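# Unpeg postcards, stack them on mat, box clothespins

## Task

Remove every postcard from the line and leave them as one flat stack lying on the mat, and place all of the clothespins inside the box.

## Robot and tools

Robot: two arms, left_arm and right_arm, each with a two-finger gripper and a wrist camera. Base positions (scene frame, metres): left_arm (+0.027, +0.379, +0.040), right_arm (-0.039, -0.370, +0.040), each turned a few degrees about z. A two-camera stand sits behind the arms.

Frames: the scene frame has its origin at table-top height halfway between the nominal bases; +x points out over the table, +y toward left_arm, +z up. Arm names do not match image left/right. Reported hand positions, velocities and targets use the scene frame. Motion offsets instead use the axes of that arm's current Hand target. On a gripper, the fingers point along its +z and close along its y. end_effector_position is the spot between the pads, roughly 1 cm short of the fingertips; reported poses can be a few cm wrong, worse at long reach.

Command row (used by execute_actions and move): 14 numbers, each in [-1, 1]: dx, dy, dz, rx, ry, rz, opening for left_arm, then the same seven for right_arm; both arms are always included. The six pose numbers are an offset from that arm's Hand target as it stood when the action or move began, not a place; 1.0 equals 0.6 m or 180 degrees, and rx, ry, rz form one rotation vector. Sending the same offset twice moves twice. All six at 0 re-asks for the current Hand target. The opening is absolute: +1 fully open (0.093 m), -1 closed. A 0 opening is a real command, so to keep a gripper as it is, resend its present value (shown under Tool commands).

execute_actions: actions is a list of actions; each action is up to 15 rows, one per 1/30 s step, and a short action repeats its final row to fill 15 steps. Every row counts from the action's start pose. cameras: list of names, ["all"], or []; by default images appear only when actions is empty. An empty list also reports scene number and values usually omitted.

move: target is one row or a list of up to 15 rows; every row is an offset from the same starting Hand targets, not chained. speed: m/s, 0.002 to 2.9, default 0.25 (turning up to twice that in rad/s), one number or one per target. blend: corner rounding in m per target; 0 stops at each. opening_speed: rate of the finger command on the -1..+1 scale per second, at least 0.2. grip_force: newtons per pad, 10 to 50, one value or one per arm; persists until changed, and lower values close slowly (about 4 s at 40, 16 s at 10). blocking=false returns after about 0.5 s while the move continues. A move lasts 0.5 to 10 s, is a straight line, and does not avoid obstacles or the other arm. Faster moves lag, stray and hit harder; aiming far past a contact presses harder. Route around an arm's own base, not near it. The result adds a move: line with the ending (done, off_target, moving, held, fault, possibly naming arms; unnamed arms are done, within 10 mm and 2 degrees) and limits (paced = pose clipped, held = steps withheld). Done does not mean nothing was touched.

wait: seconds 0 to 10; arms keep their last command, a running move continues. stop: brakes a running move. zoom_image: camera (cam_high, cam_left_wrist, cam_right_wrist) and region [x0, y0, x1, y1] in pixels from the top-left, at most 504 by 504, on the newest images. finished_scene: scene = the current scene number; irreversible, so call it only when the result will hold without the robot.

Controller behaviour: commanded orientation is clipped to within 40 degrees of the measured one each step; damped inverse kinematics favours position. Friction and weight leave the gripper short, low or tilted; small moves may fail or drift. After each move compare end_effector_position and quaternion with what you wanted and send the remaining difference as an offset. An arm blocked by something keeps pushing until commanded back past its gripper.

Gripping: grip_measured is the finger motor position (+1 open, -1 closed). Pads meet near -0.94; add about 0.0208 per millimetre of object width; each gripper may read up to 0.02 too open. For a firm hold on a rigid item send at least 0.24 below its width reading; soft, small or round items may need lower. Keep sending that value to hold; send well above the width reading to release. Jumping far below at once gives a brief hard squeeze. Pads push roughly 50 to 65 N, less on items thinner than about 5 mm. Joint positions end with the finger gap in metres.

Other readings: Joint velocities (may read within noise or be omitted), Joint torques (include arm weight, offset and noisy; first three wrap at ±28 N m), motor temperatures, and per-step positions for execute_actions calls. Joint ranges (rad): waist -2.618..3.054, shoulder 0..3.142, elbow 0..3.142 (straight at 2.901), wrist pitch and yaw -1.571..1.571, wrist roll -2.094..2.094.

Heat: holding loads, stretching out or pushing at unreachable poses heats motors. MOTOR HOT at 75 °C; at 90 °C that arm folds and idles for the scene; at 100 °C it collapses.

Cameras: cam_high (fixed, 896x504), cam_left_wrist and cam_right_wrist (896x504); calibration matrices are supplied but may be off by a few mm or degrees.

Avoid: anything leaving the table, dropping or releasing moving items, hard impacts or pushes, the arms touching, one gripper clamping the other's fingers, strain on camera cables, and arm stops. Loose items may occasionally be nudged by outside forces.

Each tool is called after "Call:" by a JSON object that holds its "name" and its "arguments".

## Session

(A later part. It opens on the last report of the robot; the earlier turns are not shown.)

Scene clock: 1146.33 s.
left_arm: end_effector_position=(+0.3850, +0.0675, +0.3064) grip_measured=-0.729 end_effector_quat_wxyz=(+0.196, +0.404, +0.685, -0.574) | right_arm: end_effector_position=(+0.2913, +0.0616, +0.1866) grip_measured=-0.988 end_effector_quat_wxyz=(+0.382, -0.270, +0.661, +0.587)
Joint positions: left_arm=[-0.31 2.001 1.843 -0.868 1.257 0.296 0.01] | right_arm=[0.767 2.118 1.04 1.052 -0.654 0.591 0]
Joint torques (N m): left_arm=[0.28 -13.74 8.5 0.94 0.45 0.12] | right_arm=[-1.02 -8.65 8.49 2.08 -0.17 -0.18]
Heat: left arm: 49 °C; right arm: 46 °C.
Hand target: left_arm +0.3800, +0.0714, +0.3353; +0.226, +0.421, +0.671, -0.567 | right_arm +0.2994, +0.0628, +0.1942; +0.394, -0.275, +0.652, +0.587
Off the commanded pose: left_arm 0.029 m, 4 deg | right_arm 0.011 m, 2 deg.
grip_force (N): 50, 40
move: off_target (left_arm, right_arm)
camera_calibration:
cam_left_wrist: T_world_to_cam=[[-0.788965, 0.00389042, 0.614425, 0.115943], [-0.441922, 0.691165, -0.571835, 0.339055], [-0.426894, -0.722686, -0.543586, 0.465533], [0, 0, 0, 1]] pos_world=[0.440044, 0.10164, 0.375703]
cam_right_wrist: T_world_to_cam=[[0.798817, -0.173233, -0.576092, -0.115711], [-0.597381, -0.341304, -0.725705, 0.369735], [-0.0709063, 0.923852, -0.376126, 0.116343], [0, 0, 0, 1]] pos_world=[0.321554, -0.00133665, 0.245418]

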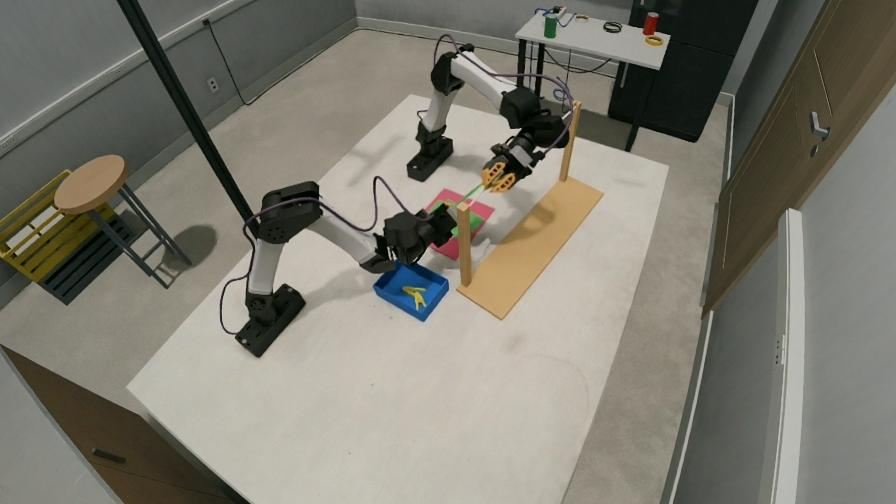

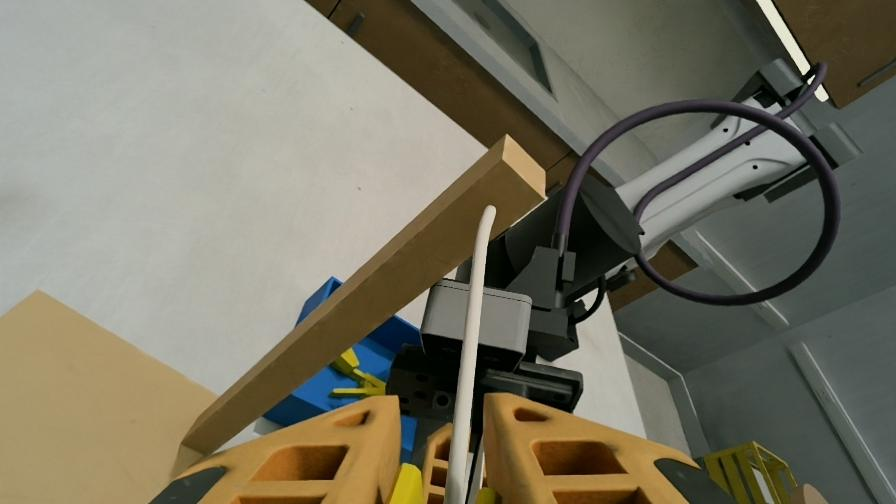

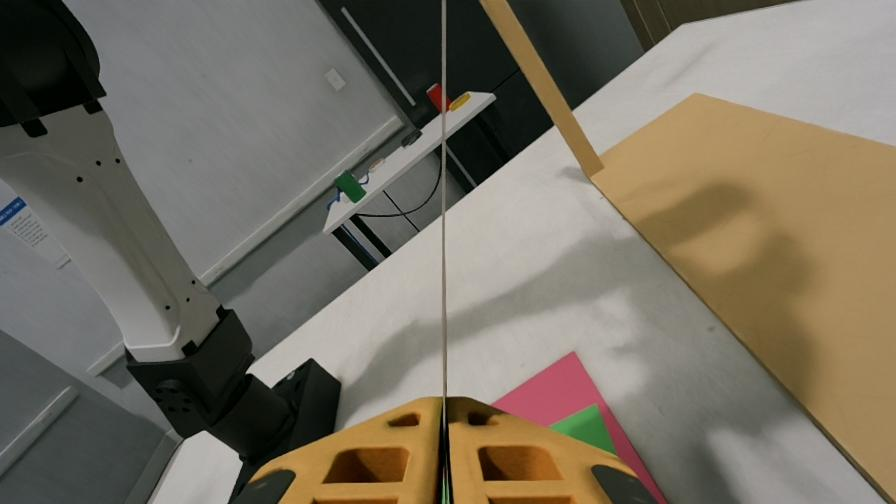

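Call:
{"name": "move", "arguments": {"target": [0,0,0,0,0,0,-1,0.075,0,0,0,0,0,-1], "speed": 0.06, "cameras": ["cam_left_wrist","cam_right_wrist","cam_high"]}}

Call:
{"name": "zoom_image", "arguments": {"camera": "cam_high", "region": [430, 120, 550, 240]}}

Scene clock: 1150.70 s.
left_arm: end_effector_position=(+0.3850, +0.0675, +0.3064) grip_measured=-0.744 end_effector_quat_wxyz=(+0.196, +0.404, +0.685, -0.574) | right_arm: end_effector_position=(+0.2772, +0.0667, +0.1571) grip_measured=-0.988 end_effector_quat_wxyz=(+0.386, -0.271, +0.657, +0.588)
Joint positions: left_arm=[-0.31 2.001 1.843 -0.868 1.257 0.296 0.01] | right_arm=[0.801 2.201 0.995 1.193 -0.619 0.591 0]
Joint torques (N m): left_arm=[0.27 -13.71 8.61 0.89 0.42 0.12] | right_arm=[0.47 -8.87 4.96 2.29 -0.04 -0.17]
Heat: left arm: 49 °C; right arm: 46 °C.
Hand target: left_arm +0.3800, +0.0714, +0.3352; +0.226, +0.421, +0.671, -0.567 | right_arm +0.2750, +0.0676, +0.1566; +0.394, -0.275, +0.651, +0.587
Off the commanded pose: left_arm 0.029 m, 4 deg | right_arm 0.002 m, 1 deg.
grip_force (N): 50, 40
move: off_target (left_arm)
camera_calibration:
cam_left_wrist: T_world_to_cam=[[-0.788965, 0.00389042, 0.614425, 0.115943], [-0.441922, 0.691165, -0.571835, 0.339055], [-0.426894, -0.722686, -0.543586, 0.465533], [0, 0, 0, 1]] pos_world=[0.440044, 0.10164, 0.375703]
cam_right_wrist: T_world_to_cam=[[0.80438, -0.169371, -0.569461, -0.123411], [-0.590419, -0.334628, -0.734459, 0.340564], [-0.0661617, 0.927005, -0.369168, 0.0969733], [0, 0, 0, 1]] pos_world=[0.306761, 0.00316543, 0.215652]

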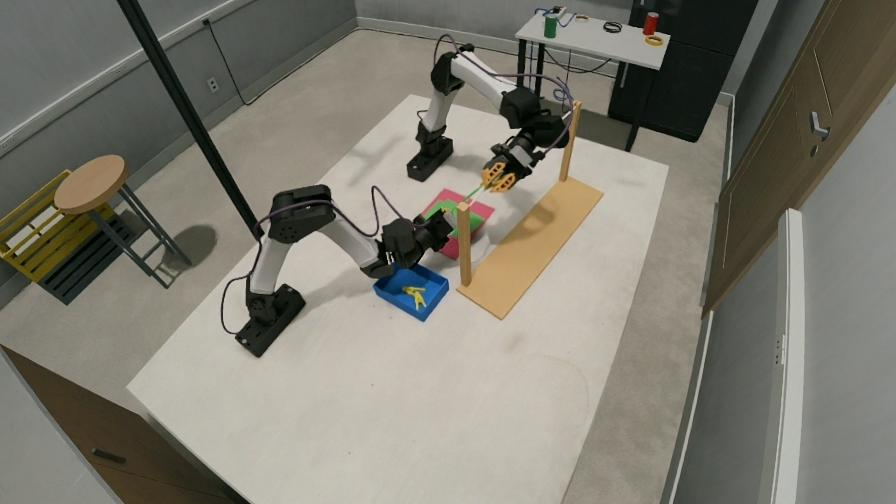

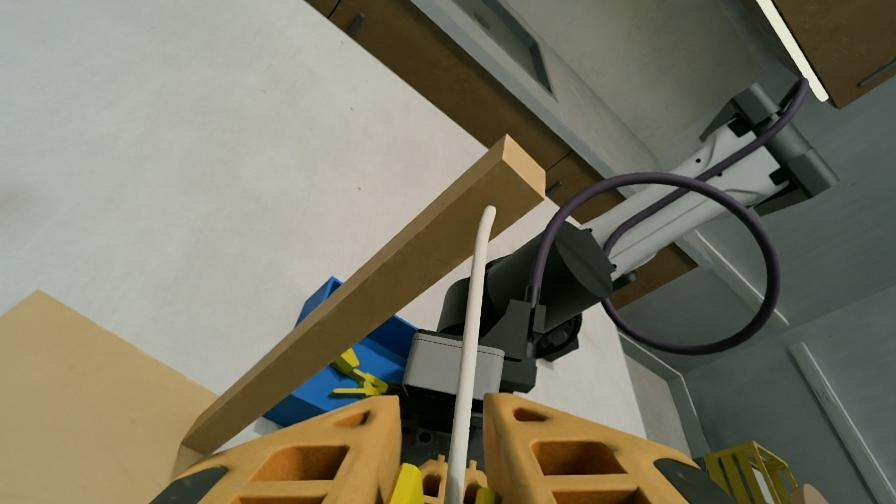

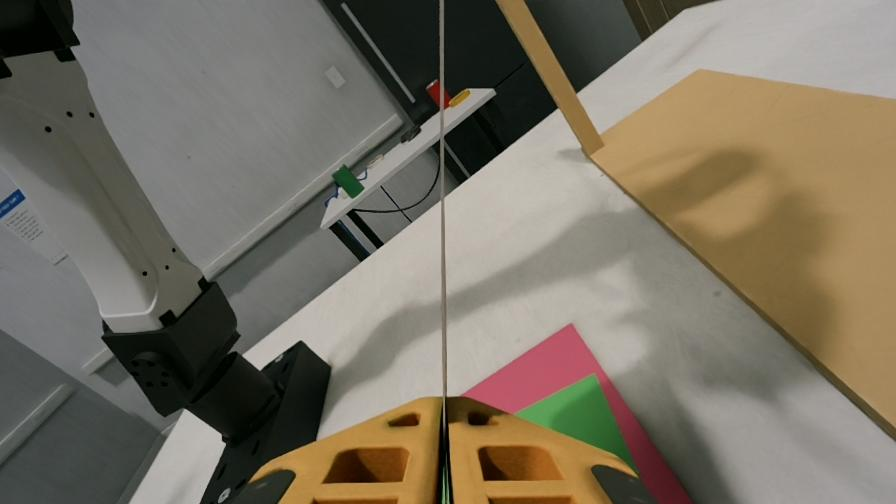

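Scaled by 4.200 from the camera's 896x504 image, which has a finer 1280x720 frame.

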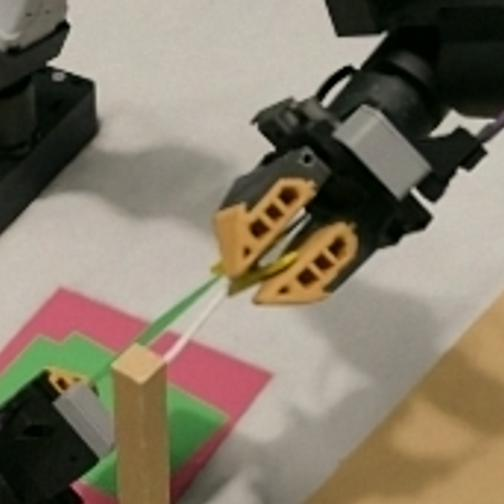

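Call:
{"name": "move", "arguments": {"target": [[-0.105,-0.016,-0.034,0,0,0,-1,0.056,0.11,-0.0205,0,0,0,-1],[-0.105,-0.016,-0.034,0,0,0,-1,0.108,0.169,0.0747,0.112,0.131,0.293,-1],[-0.105,-0.016,-0.034,0,0,0,-1,0.272,0.073,0.0933,0.112,0.131,0.293,-1]], "speed": [0.15,0.2,0.1], "blend": [0.02,0.01,0], "cameras": ["all"]}}

Call:
{"name": "zoom_image", "arguments": {"camera": "cam_high", "region": [390, 120, 570, 300]}}

Scene clock: 1169.30 s.
left_arm: end_effector_position=(+0.4073, +0.0701, +0.3912) grip_measured=-0.744 end_effector_quat_wxyz=(+0.219, +0.416, +0.678, -0.565) | right_arm: end_effector_position=(+0.1659, +0.1463, +0.0509) grip_measured=-0.988 end_effector_quat_wxyz=(+0.004, -0.003, +0.855, +0.518)
Joint positions: left_arm=[-0.288 2.268 2.63 -1.384 1.254 0.348 0.01] | right_arm=[1.101 2.269 1.181 0.55 -0.444 1.308 0]
Joint torques (N m): left_arm=[0.55 -8.88 8.43 0.92 0.59 0.18] | right_arm=[0.7 -9.21 5.31 2.07 -0.14 0.03]
Motor temperatures (°C): left_arm=[23 50 41 32 24 25 24] | right_arm=[23 46 43 41 24 25 24]
Heat: left arm: 50 °C; right arm: 46 °C.
Hand target: left_arm +0.4099, +0.0713, +0.3951; +0.226, +0.421, +0.671, -0.567 | right_arm +0.1620, +0.1466, +0.0441; +0.000, +0.000, +0.857, +0.515
Off the commanded pose: left_arm 0.005 m, 1 deg | right_arm 0.008 m, 1 deg.
grip_force (N): 50, 40
move: done
camera_calibration:
cam_left_wrist: T_world_to_cam=[[-0.821307, 0.00145524, 0.570485, 0.111995], [-0.416583, 0.681676, -0.601479, 0.397533], [-0.389761, -0.731653, -0.559259, 0.514482], [0, 0, 0, 1]] pos_world=[0.458112, 0.10527, 0.462945]
cam_right_wrist: T_world_to_cam=[[0.00191853, -0.470349, -0.882478, 0.112262], [-0.902755, -0.380415, 0.200793, 0.234449], [-0.430151, 0.796276, -0.42534, 0.0589729], [0, 0, 0, 1]] pos_world=[0.236802, 0.0950312, 0.0770761]

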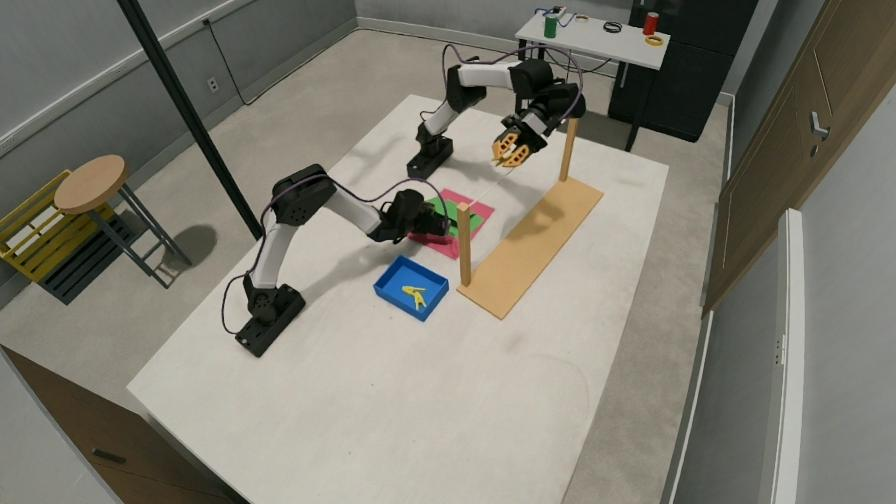

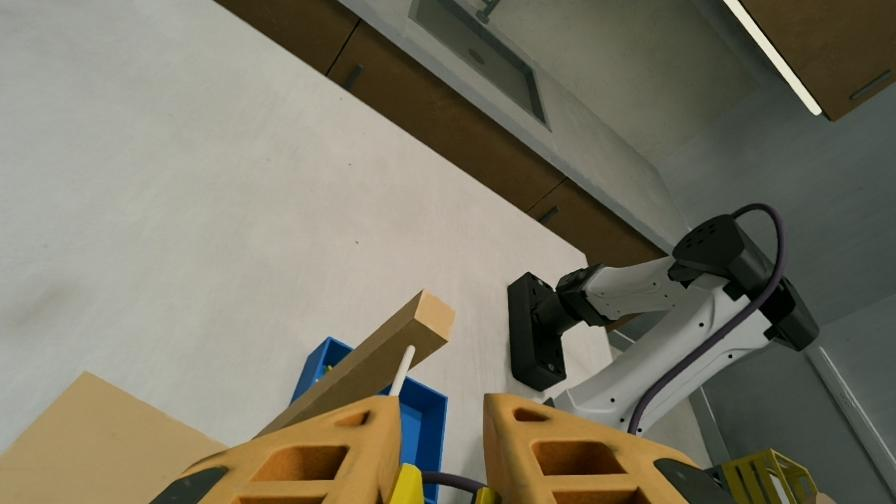

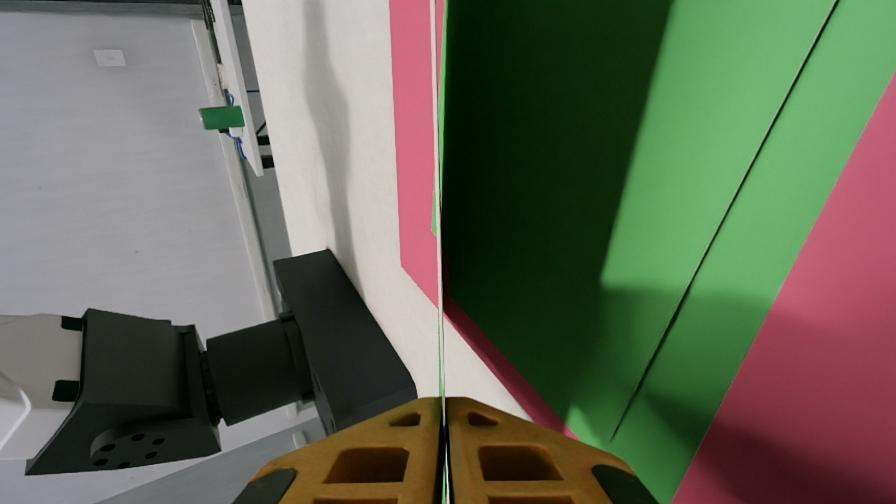

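Scaled by 2.800 from the camera's 896x504 image, which has a finer 1280x720 frame.

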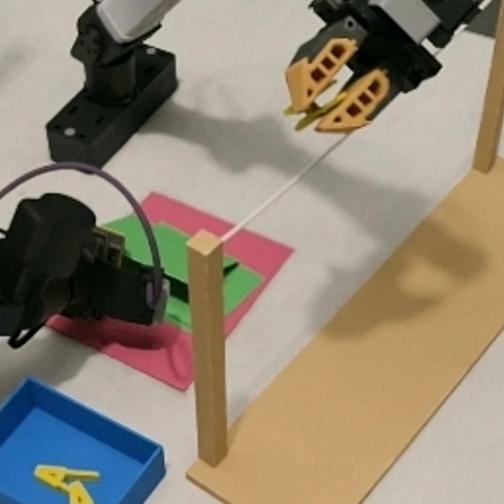

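Call:
{"name": "move", "arguments": {"target": [[0,0,0,0,0,0,-1,0.005,-0.008,0.004,0,0,0,-1],[0,0,0,0,0,0,-1,0.005,-0.008,0.004,0,0,0,0.0],[0,0,0,0,0,0,-1,0.005,-0.008,-0.146,0,0,0,0.0]], "speed": [0.05,0.05,0.1], "opening_speed": 0.3, "cameras": ["cam_right_wrist","cam_high"]}}

Call:
{"name": "zoom_image", "arguments": {"camera": "cam_high", "region": [390, 120, 570, 300]}}

Scene clock: 1178.80 s.
left_arm: end_effector_position=(+0.4073, +0.0701, +0.3912) grip_measured=-0.744 end_effector_quat_wxyz=(+0.219, +0.416, +0.678, -0.565) | right_arm: end_effector_position=(+0.1577, +0.0682, +0.0676) grip_measured=-0.001 end_effector_quat_wxyz=(-0.009, +0.011, +0.863, +0.505)
Joint positions: left_arm=[-0.288 2.268 2.63 -1.384 1.254 0.348 0.01] | right_arm=[1.014 2.026 0.875 0.552 -0.516 1.277 0.045]
Joint torques (N m): left_arm=[0.57 -8.79 8.5 0.89 0.58 0.16] | right_arm=[-0.61 -11.49 4.74 1.91 -0.3 -0.27]
Heat: left arm: 47 °C; right arm: 47 °C.
Hand target: left_arm +0.4099, +0.0713, +0.3951; +0.226, +0.421, +0.671, -0.567 | right_arm +0.1590, +0.0670, +0.0810; +0.000, +0.000, +0.857, +0.515
Off the commanded pose: left_arm 0.005 m, 1 deg | right_arm 0.013 m, 2 deg.
grip_force (N): 50, 40
move: off_target (right_arm); target 2's new opening was sent with right_arm's hand 0.013 m and 1 deg from that target
camera_calibration:
cam_right_wrist: T_world_to_cam=[[-0.0360248, -0.496994, -0.867006, 0.096954], [-0.899164, -0.362495, 0.245155, 0.189143], [-0.436126, 0.788412, -0.433821, 0.126804], [0, 0, 0, 1]] pos_world=[0.228866, 0.0167755, 0.0927004]
Images, in order (width x height): cam_high 896x504, cam_right_wrist 896x504.

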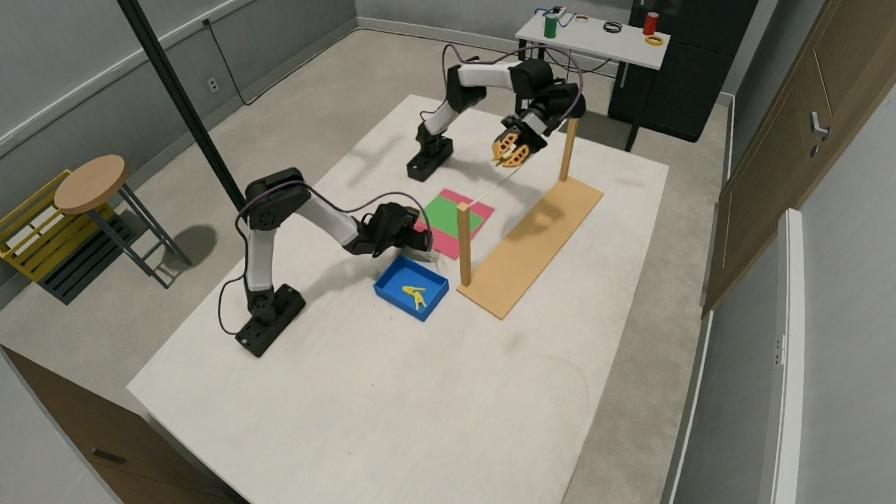

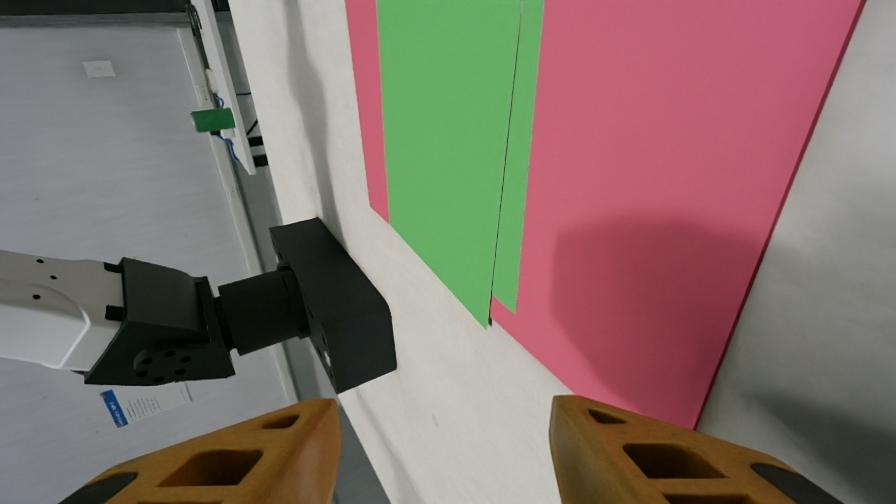

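Scaled by 2.800 from the camera's 896x504 image, which has a finer 1280x720 frame.

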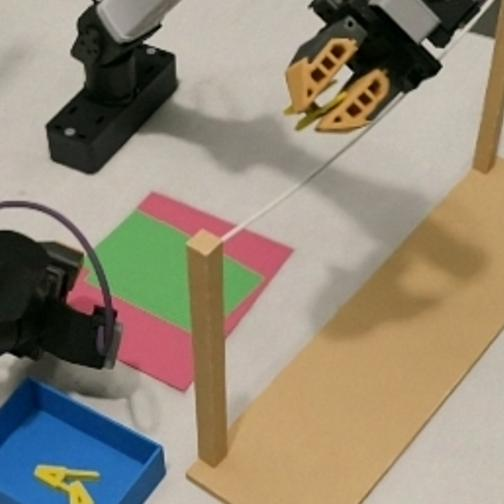

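Call:
{"name": "move", "arguments": {"target": [[0.105,-0.1825,0.0535,-0.0808,0.0742,0.1762,-1,-0.225,-0.062,-0.716,0.3356,-0.154,-0.0934,-0.5],[0.269,-0.048,0.364,-0.0808,0.0742,0.1762,-1,-0.225,-0.062,-0.716,0.3356,-0.154,-0.0934,-0.5],[0.4287,0.084,0.526,-0.0808,0.0742,0.1762,-1,-0.225,-0.062,-0.716,0.3356,-0.154,-0.0934,-0.5]], "speed": [0.3,0.3,0.15], "blend": [0.04,0.02,0], "cameras": ["all"]}}

Call:
{"name": "zoom_image", "arguments": {"camera": "cam_high", "region": [350, 180, 500, 330]}}

Scene clock: 1208.97 s.
left_arm: end_effector_position=(+0.2516, -0.1385, +0.0749) grip_measured=-0.744 end_effector_quat_wxyz=(+0.321, +0.621, +0.628, -0.341) | right_arm: end_effector_position=(+0.2887, -0.3267, +0.2339) grip_measured=-0.499 end_effector_quat_wxyz=(+0.246, +0.001, +0.969, +0.003)
Joint positions: left_arm=[-0.966 2.221 1.354 0.188 0.462 0.309 0.01] | right_arm=[0.207 1.367 1.265 -0.977 0.074 0.15 0.021]
Joint torques (N m): left_arm=[-0.54 -9.63 8.01 1.89 0.08 0.01] | right_arm=[-0.77 -5.59 9.84 1.33 0.02 -0.17]
Motor temperatures (°C): left_arm=[23 44 41 32 24 25 25] | right_arm=[23 48 41 41 24 25 24]
Heat: left arm: 44 °C; right arm: 48 °C.
Hand target: left_arm +0.2566, -0.1495, +0.0851; +0.344, +0.618, +0.618, -0.344 | right_arm +0.2936, -0.3299, +0.2496; +0.266, -0.001, +0.964, +0.000
Off the commanded pose: left_arm 0.016 m, 3 deg | right_arm 0.017 m, 2 deg.
grip_force (N): 50, 40
move: off_target (left_arm, right_arm)
camera_calibration:
cam_left_wrist: T_world_to_cam=[[-0.999463, 0.0265976, 0.0191406, 0.254433], [0.0128064, 0.854697, -0.518968, 0.194296], [-0.0301627, -0.518445, -0.854579, 0.0855325], [0, 0, 0, 1]] pos_world=[0.254388, -0.128487, 0.169058]
cam_right_wrist: T_world_to_cam=[[-0.00990369, -0.999946, -0.00305023, -0.324382], [-0.99874, 0.0100417, -0.0491786, 0.342354], [0.0492066, 0.00255934, -0.998785, 0.302673], [0, 0, 0, 1]] pos_world=[0.323817, -0.328577, 0.318152]

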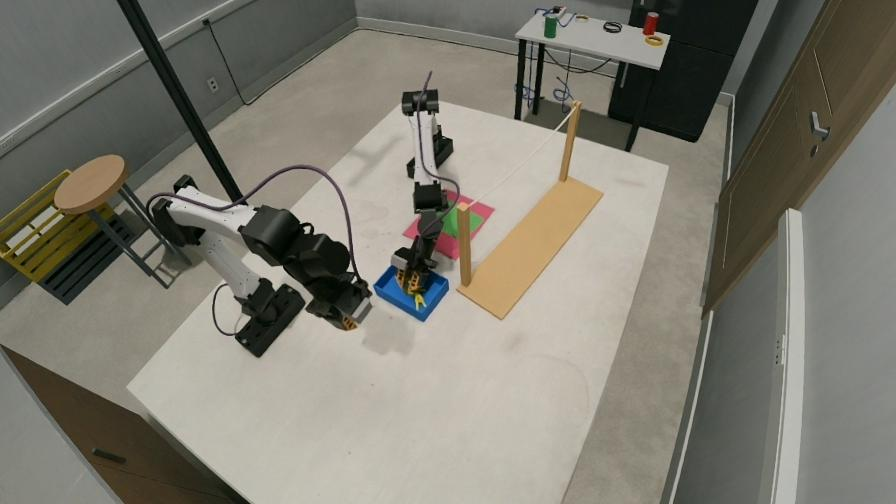

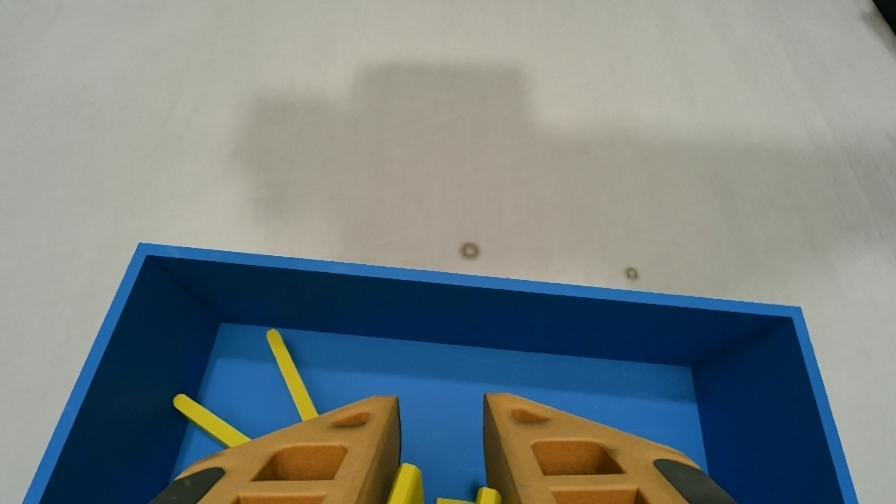

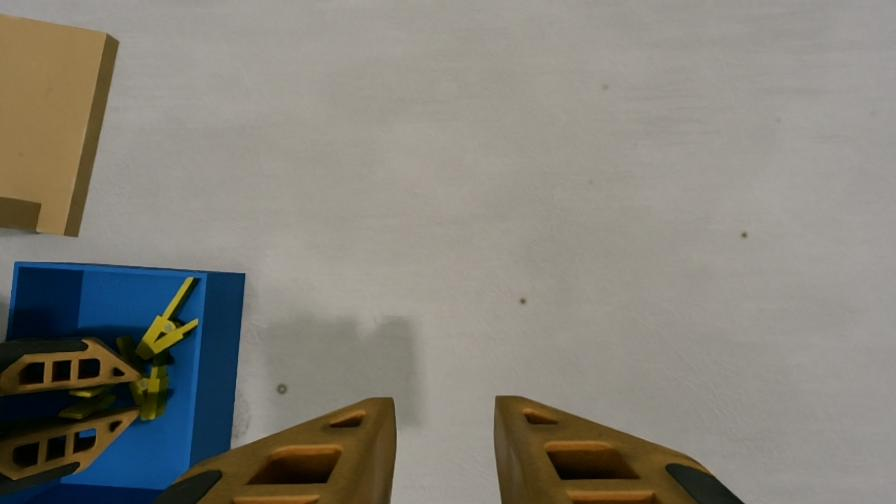

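Scaled by 3.360 from the camera's 896x504 image, which has a finer 1280x720 frame.

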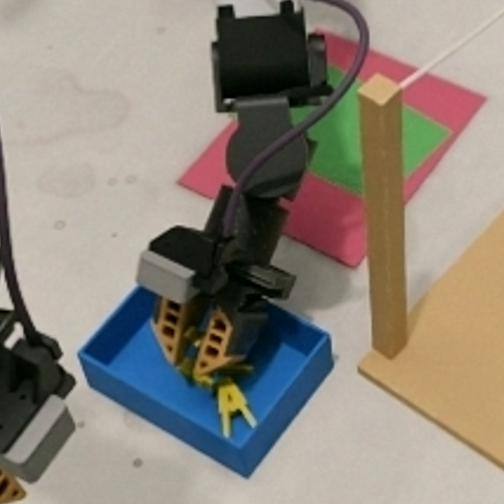

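Call:
{"name": "move", "arguments": {"target": [[0,0,0,0,0,0,0.3,0,0,0,0,0,0,-0.5],[-0.1837,0,-0.117,0,0,0,0.3,0,0,0,0,0,0,-0.95],[-0.0525,0.022,-0.817,0,0,0,0.3,0,0,0,0,0,0,-0.95],[-0.0525,0.022,-0.817,0,0,0,0.3,0.349,0.583,-0.112,-0.3076,-0.0619,-0.3945,-0.95],[-0.0525,0.022,-0.817,0,0,0,0.3,0.464,0.842,0.081,-0.3076,-0.0619,-0.3945,-0.95]], "speed": [0.1,0.2,0.35,0.35,0.2], "blend": [0,0.02,0.05,0.02,0], "opening_speed": 0.7, "cameras": ["all"]}}

Call:
{"name": "zoom_image", "arguments": {"camera": "cam_high", "region": [350, 180, 500, 330]}}

Scene clock: 1239.27 s.
left_arm: end_effector_position=(+0.2686, +0.2504, +0.3642) grip_measured=+0.298 end_effector_quat_wxyz=(+0.395, +0.578, +0.648, -0.299) | right_arm: end_effector_position=(+0.0771, +0.1605, +0.0534) grip_measured=-0.947 end_effector_quat_wxyz=(-0.253, +0.661, -0.657, -0.259)
Joint positions: left_arm=[0.126 1.385 1.592 -1.563 1.024 1.402 0.06] | right_arm=[1.334 2.185 1.374 -0.041 -0.196 -0.208 0]
Joint torques (N m): left_arm=[0.01 -3.25 7.8 0.45 0.57 0.16] | right_arm=[0.49 -9.89 9.33 1.92 -0.14 0.13]
Motor temperatures (°C): left_arm=[23 45 41 35 24 25 24] | right_arm=[23 45 46 39 24 25 24]
Heat: left arm: 45 °C; right arm: 46 °C.
Hand target: left_arm +0.2697, +0.2506, +0.3702; +0.344, +0.618, +0.618, -0.344 | right_arm +0.0788, +0.1750, +0.0652; -0.271, +0.653, -0.653, -0.271
Off the commanded pose: left_arm 0.006 m, 10 deg | right_arm 0.019 m, 3 deg.
joint sent to its limit (left arm) — joint 4 (wrist pitch), lower limit. The joint targets are off in orientation, not in position.
grip_force (N): 50, 40
move: off_target (left_arm, right_arm); blend cut to 0 m at target 2; target 2's new opening was sent with right_arm's hand 0.017 m and 2 deg from that target
camera_calibration:
cam_left_wrist: T_world_to_cam=[[-0.987912, -0.131867, -0.081496, 0.328844], [-0.0627145, 0.820761, -0.567819, 0.0583853], [0.141765, -0.555844, -0.819109, 0.485219], [0, 0, 0, 1]] pos_world=[0.259743, 0.26515, 0.457399]
cam_right_wrist: T_world_to_cam=[[0.999977, -0.00288159, -0.00612277, -0.0775792], [-0.00452723, -0.957374, -0.288817, 0.20869], [-0.00502952, 0.288838, -0.957365, 0.0876151], [0, 0, 0, 1]] pos_world=[0.0789629, 0.174264, 0.143678]

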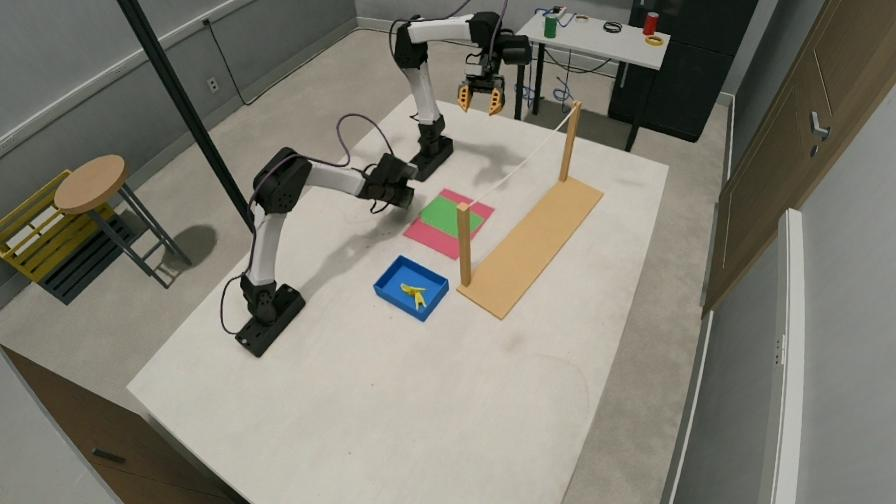

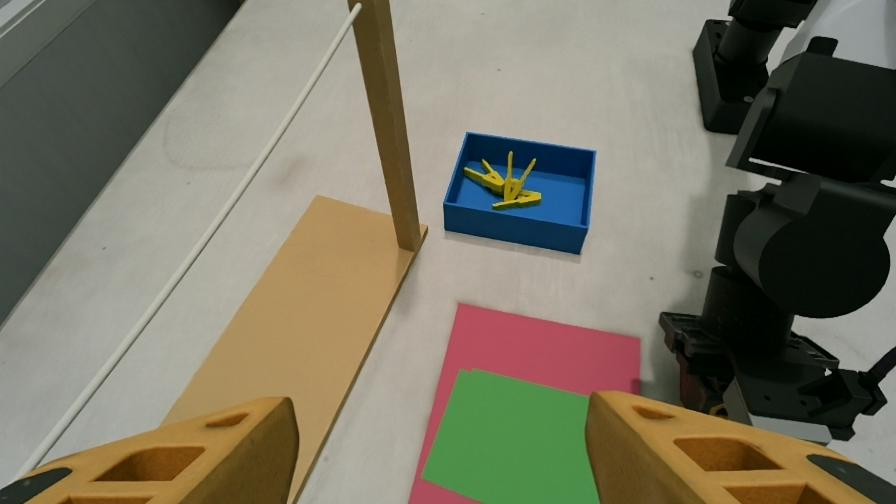

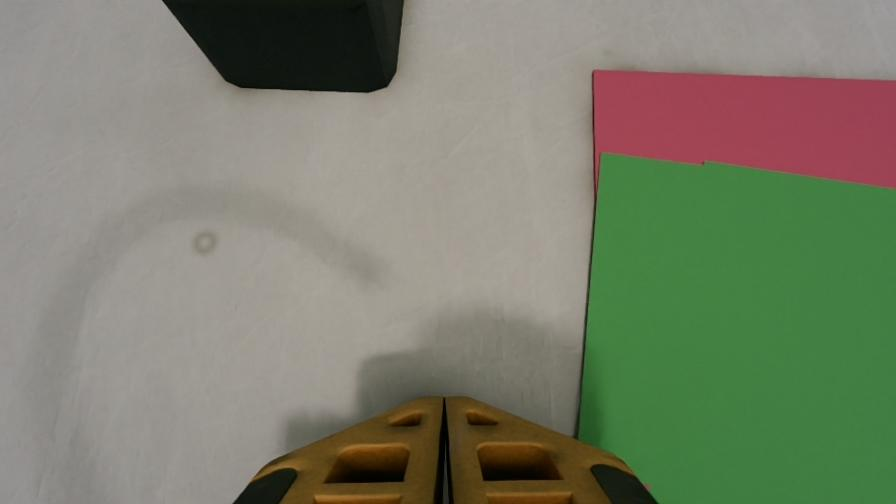

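Scaled by 3.360 from the camera's 896x504 image, which has a finer 1280x720 frame.

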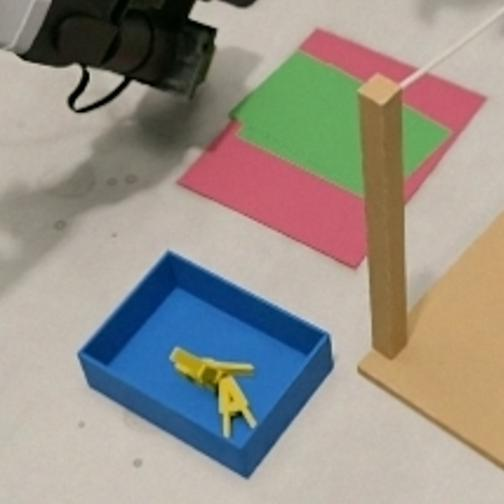

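Call:
{"name": "move", "arguments": {"target": [0,0,0,0,0,0,0.3,0.008,-0.01,0.074,0,0,0,-0.95], "speed": 0.1, "cameras": ["cam_right_wrist"]}}

Scene clock: 1245.07 s.
left_arm: end_effector_position=(+0.2686, +0.2504, +0.3642) grip_measured=+0.298 end_effector_quat_wxyz=(+0.395, +0.578, +0.648, -0.299) | right_arm: end_effector_position=(+0.0855, +0.1881, +0.0193) grip_measured=-0.947 end_effector_quat_wxyz=(-0.253, +0.660, -0.659, -0.259)
Joint positions: left_arm=[0.126 1.385 1.592 -1.563 1.024 1.402 0.06] | right_arm=[1.334 2.348 1.505 -0.008 -0.193 -0.205 0]
Joint torques (N m): left_arm=[0.02 -3.15 7.71 0.43 0.54 0.17] | right_arm=[0.81 -10.71 9.21 1.9 -0.14 0.11]
Heat: left arm: 43 °C; right arm: 46 °C.
Hand target: left_arm +0.2697, +0.2506, +0.3702; +0.344, +0.618, +0.618, -0.344 | right_arm +0.0849, +0.2030, +0.0303; -0.271, +0.653, -0.654, -0.271
Off the commanded pose: left_arm 0.006 m, 10 deg | right_arm 0.019 m, 3 deg.
joint sent to its limit (left arm) — joint 4 (wrist pitch), lower limit. The joint targets are off in orientation, not in position.
grip_force (N): 50, 40
move: off_target (left_arm, right_arm)
camera_calibration:
cam_right_wrist: T_world_to_cam=[[0.999959, -0.00710698, -0.00564806, -0.0853156], [-0.00843709, -0.957206, -0.289285, 0.225662], [-0.00335041, 0.289321, -0.957226, 0.0467813], [0, 0, 0, 1]] pos_world=[0.0873728, 0.201864, 0.109579]
Images, in order (width x height): cam_right_wrist 896x504.

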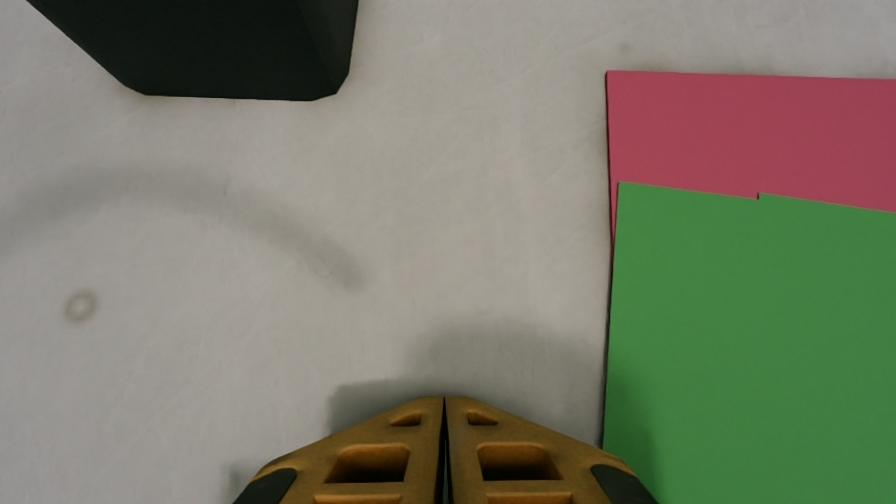

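Call:
{"name": "move", "arguments": {"target": [[0,0,0,0,0,0,0.3,0.006,0,0.006,0,0,0,-0.95],[0,0,0,0,0,0,0.3,0.006,-0.075,0.006,0,0,0,-0.95]], "speed": 0.05, "cameras": ["cam_right_wrist"]}}

Scene clock: 1251.00 s.
left_arm: end_effector_position=(+0.2686, +0.2504, +0.3642) grip_measured=+0.298 end_effector_quat_wxyz=(+0.395, +0.578, +0.648, -0.299) | right_arm: end_effector_position=(+0.1263, +0.1947, +0.0188) grip_measured=-0.947 end_effector_quat_wxyz=(-0.263, +0.650, -0.663, -0.264)
Joint positions: left_arm=[0.126 1.385 1.592 -1.563 1.024 1.402 0.06] | right_arm=[1.258 2.404 1.595 -0.029 -0.236 -0.242 0]
Joint torques (N m): left_arm=[0.09 -3.19 7.8 0.42 0.56 0.19] | right_arm=[-0.51 -10.85 9.43 1.69 -0.32 -0.19]
Heat: left arm: 41 °C; right arm: 47 °C.
Hand target: left_arm +0.2697, +0.2506, +0.3702; +0.344, +0.618, +0.618, -0.344 | right_arm +0.1300, +0.2029, +0.0253; -0.271, +0.653, -0.654, -0.271
Off the commanded pose: left_arm 0.006 m, 10 deg | right_arm 0.011 m, 2 deg.
joint sent to its limit (left arm) — joint 4 (wrist pitch), lower limit. The joint targets are off in orientation, not in position.
grip_force (N): 50, 40
move: off_target (left_arm, right_arm)
camera_calibration:
cam_right_wrist: T_world_to_cam=[[0.999606, -0.0270011, -0.00771834, -0.122042], [-0.0280632, -0.950237, -0.310261, 0.233694], [0.00104316, 0.310356, -0.95062, 0.0398268], [0, 0, 0, 1]] pos_world=[0.128511, 0.206409, 0.109424]
Images, in order (width x height): cam_right_wrist 896x504.

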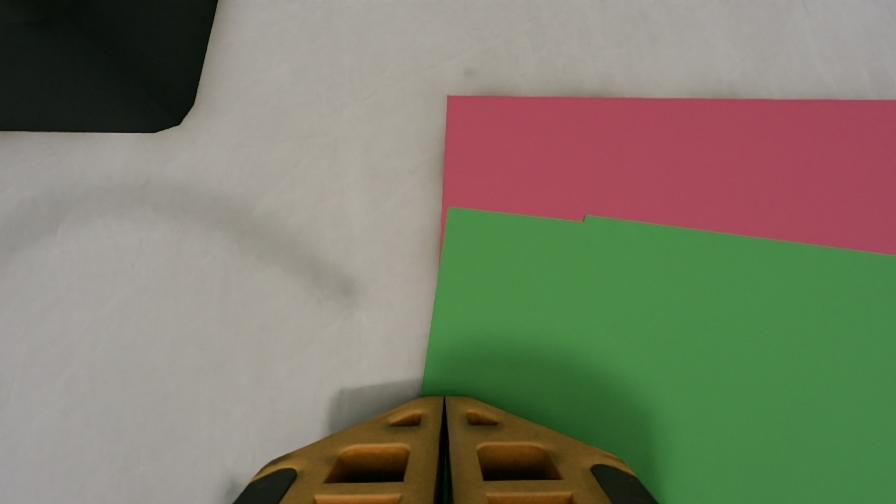

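Call:
{"name": "move", "arguments": {"target": [[0,0,0,0,0,0,0.3,-0.003,0.09,-0.003,0,0,0,-0.95],[0,0,0,0,0,0,0.3,0.0118,0.09,0.0118,0,0,0,-0.95]], "speed": [0.1,0.04], "cameras": ["cam_right_wrist"]}}

Scene clock: 1257.60 s.
left_arm: end_effector_position=(+0.2686, +0.2504, +0.3642) grip_measured=+0.298 end_effector_quat_wxyz=(+0.395, +0.578, +0.648, -0.299) | right_arm: end_effector_position=(+0.0821, +0.1994, +0.0109) grip_measured=-0.948 end_effector_quat_wxyz=(-0.264, +0.657, -0.657, -0.261)
Joint positions: left_arm=[0.126 1.385 1.592 -1.563 1.024 1.402 0.06] | right_arm=[1.35 2.392 1.532 0.034 -0.173 -0.192 0]
Joint torques (N m): left_arm=[-0.02 -3.17 7.65 0.47 0.54 0.17] | right_arm=[1.03 -12.27 5.34 2.03 -0.19 0.11]
Motor temperatures (°C): left_arm=[23 40 41 32 24 25 24] | right_arm=[23 49 45 39 24 25 24]
Heat: left arm: 41 °C; right arm: 49 °C.
Hand target: left_arm +0.2697, +0.2506, +0.3702; +0.344, +0.618, +0.618, -0.344 | right_arm +0.0759, +0.2030, +0.0152; -0.271, +0.653, -0.653, -0.271
Off the commanded pose: left_arm 0.006 m, 10 deg | right_arm 0.008 m, 1 deg.
joint sent to its limit (left arm) — joint 4 (wrist pitch), lower limit. The joint targets are off in orientation, not in position.
grip_force (N): 50, 40
move: off_target (left_arm)
camera_calibration:
cam_right_wrist: T_world_to_cam=[[0.9999, -0.0130313, 0.00548795, -0.080707], [-0.0107053, -0.951243, -0.308258, 0.233159], [0.00923737, 0.308168, -0.951287, 0.0305994], [0, 0, 0, 1]] pos_world=[0.0829123, 0.211309, 0.101425]
Images, in order (width x height): cam_right_wrist 896x504.

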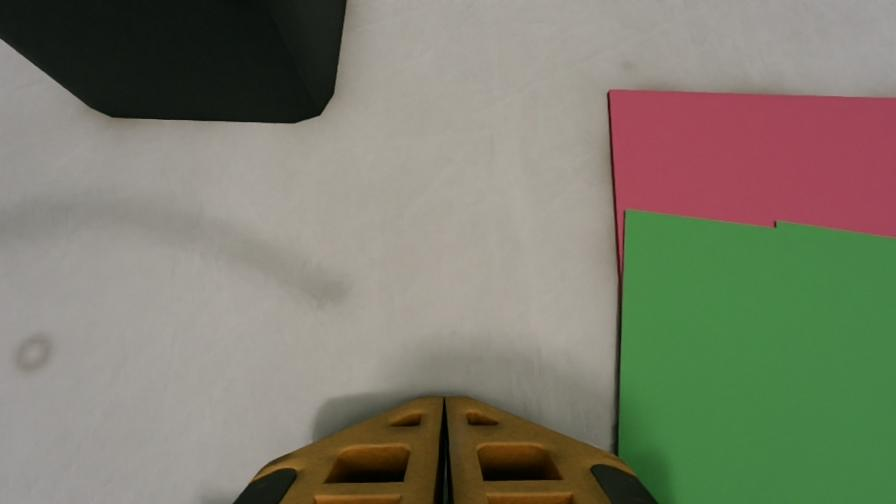

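Call:
{"name": "move", "arguments": {"target": [[0,0,0,0,0,0,0.3,0.004,0,0.004,0,0,0,-0.95],[0,0,0,0,0,0,0.3,0.004,-0.095,0.004,0,0,0,-0.95]], "speed": 0.05, "cameras": ["cam_right_wrist"]}}

Scene clock: 1262.73 s.
left_arm: end_effector_position=(+0.2686, +0.2504, +0.3642) grip_measured=+0.298 end_effector_quat_wxyz=(+0.395, +0.578, +0.648, -0.299) | right_arm: end_effector_position=(+0.1241, +0.2009, +0.0132) grip_measured=-0.948 end_effector_quat_wxyz=(-0.268, +0.652, -0.654, -0.276)
Joint positions: left_arm=[0.126 1.385 1.592 -1.563 1.024 1.402 0.06] | right_arm=[1.26 2.431 1.6 0.016 -0.255 -0.246 0]
Joint torques (N m): left_arm=[0.02 -3.19 7.83 0.42 0.56 0.17] | right_arm=[-1.28 -10.5 8.91 1.58 -0.2 -0.17]
Heat: left arm: 41 °C; right arm: 49 °C.
Hand target: left_arm +0.2697, +0.2506, +0.3702; +0.344, +0.618, +0.618, -0.344 | right_arm +0.1331, +0.2029, +0.0119; -0.271, +0.653, -0.654, -0.271
Off the commanded pose: left_arm 0.006 m, 10 deg | right_arm 0.009 m, 1 deg.
joint sent to its limit (left arm) — joint 4 (wrist pitch), lower limit. The joint targets are off in orientation, not in position.
grip_force (N): 50, 40
move: off_target (left_arm)
camera_calibration:
cam_right_wrist: T_world_to_cam=[[0.999894, -0.00973855, -0.010866, -0.123278], [-0.0128166, -0.942125, -0.335018, 0.234469], [-0.00697455, 0.335122, -0.942149, 0.0284114], [0, 0, 0, 1]] pos_world=[0.126468, 0.210177, 0.10398]
Images, in order (width x height): cam_right_wrist 896x504.

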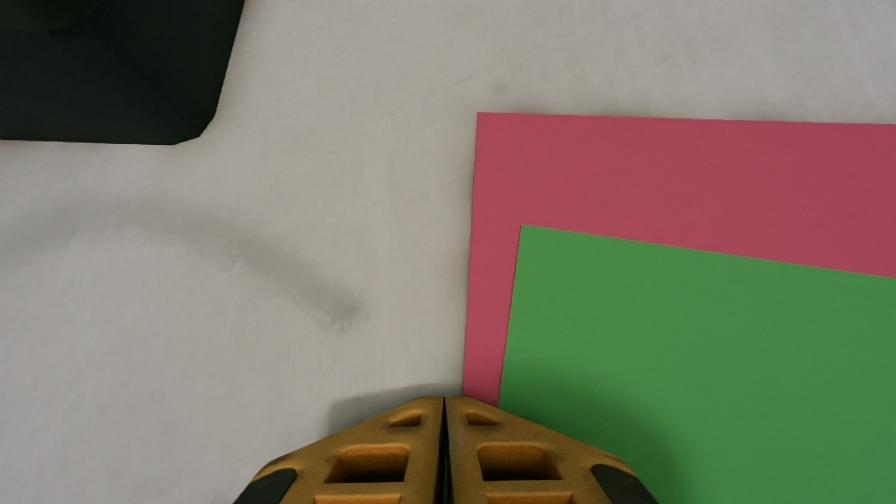

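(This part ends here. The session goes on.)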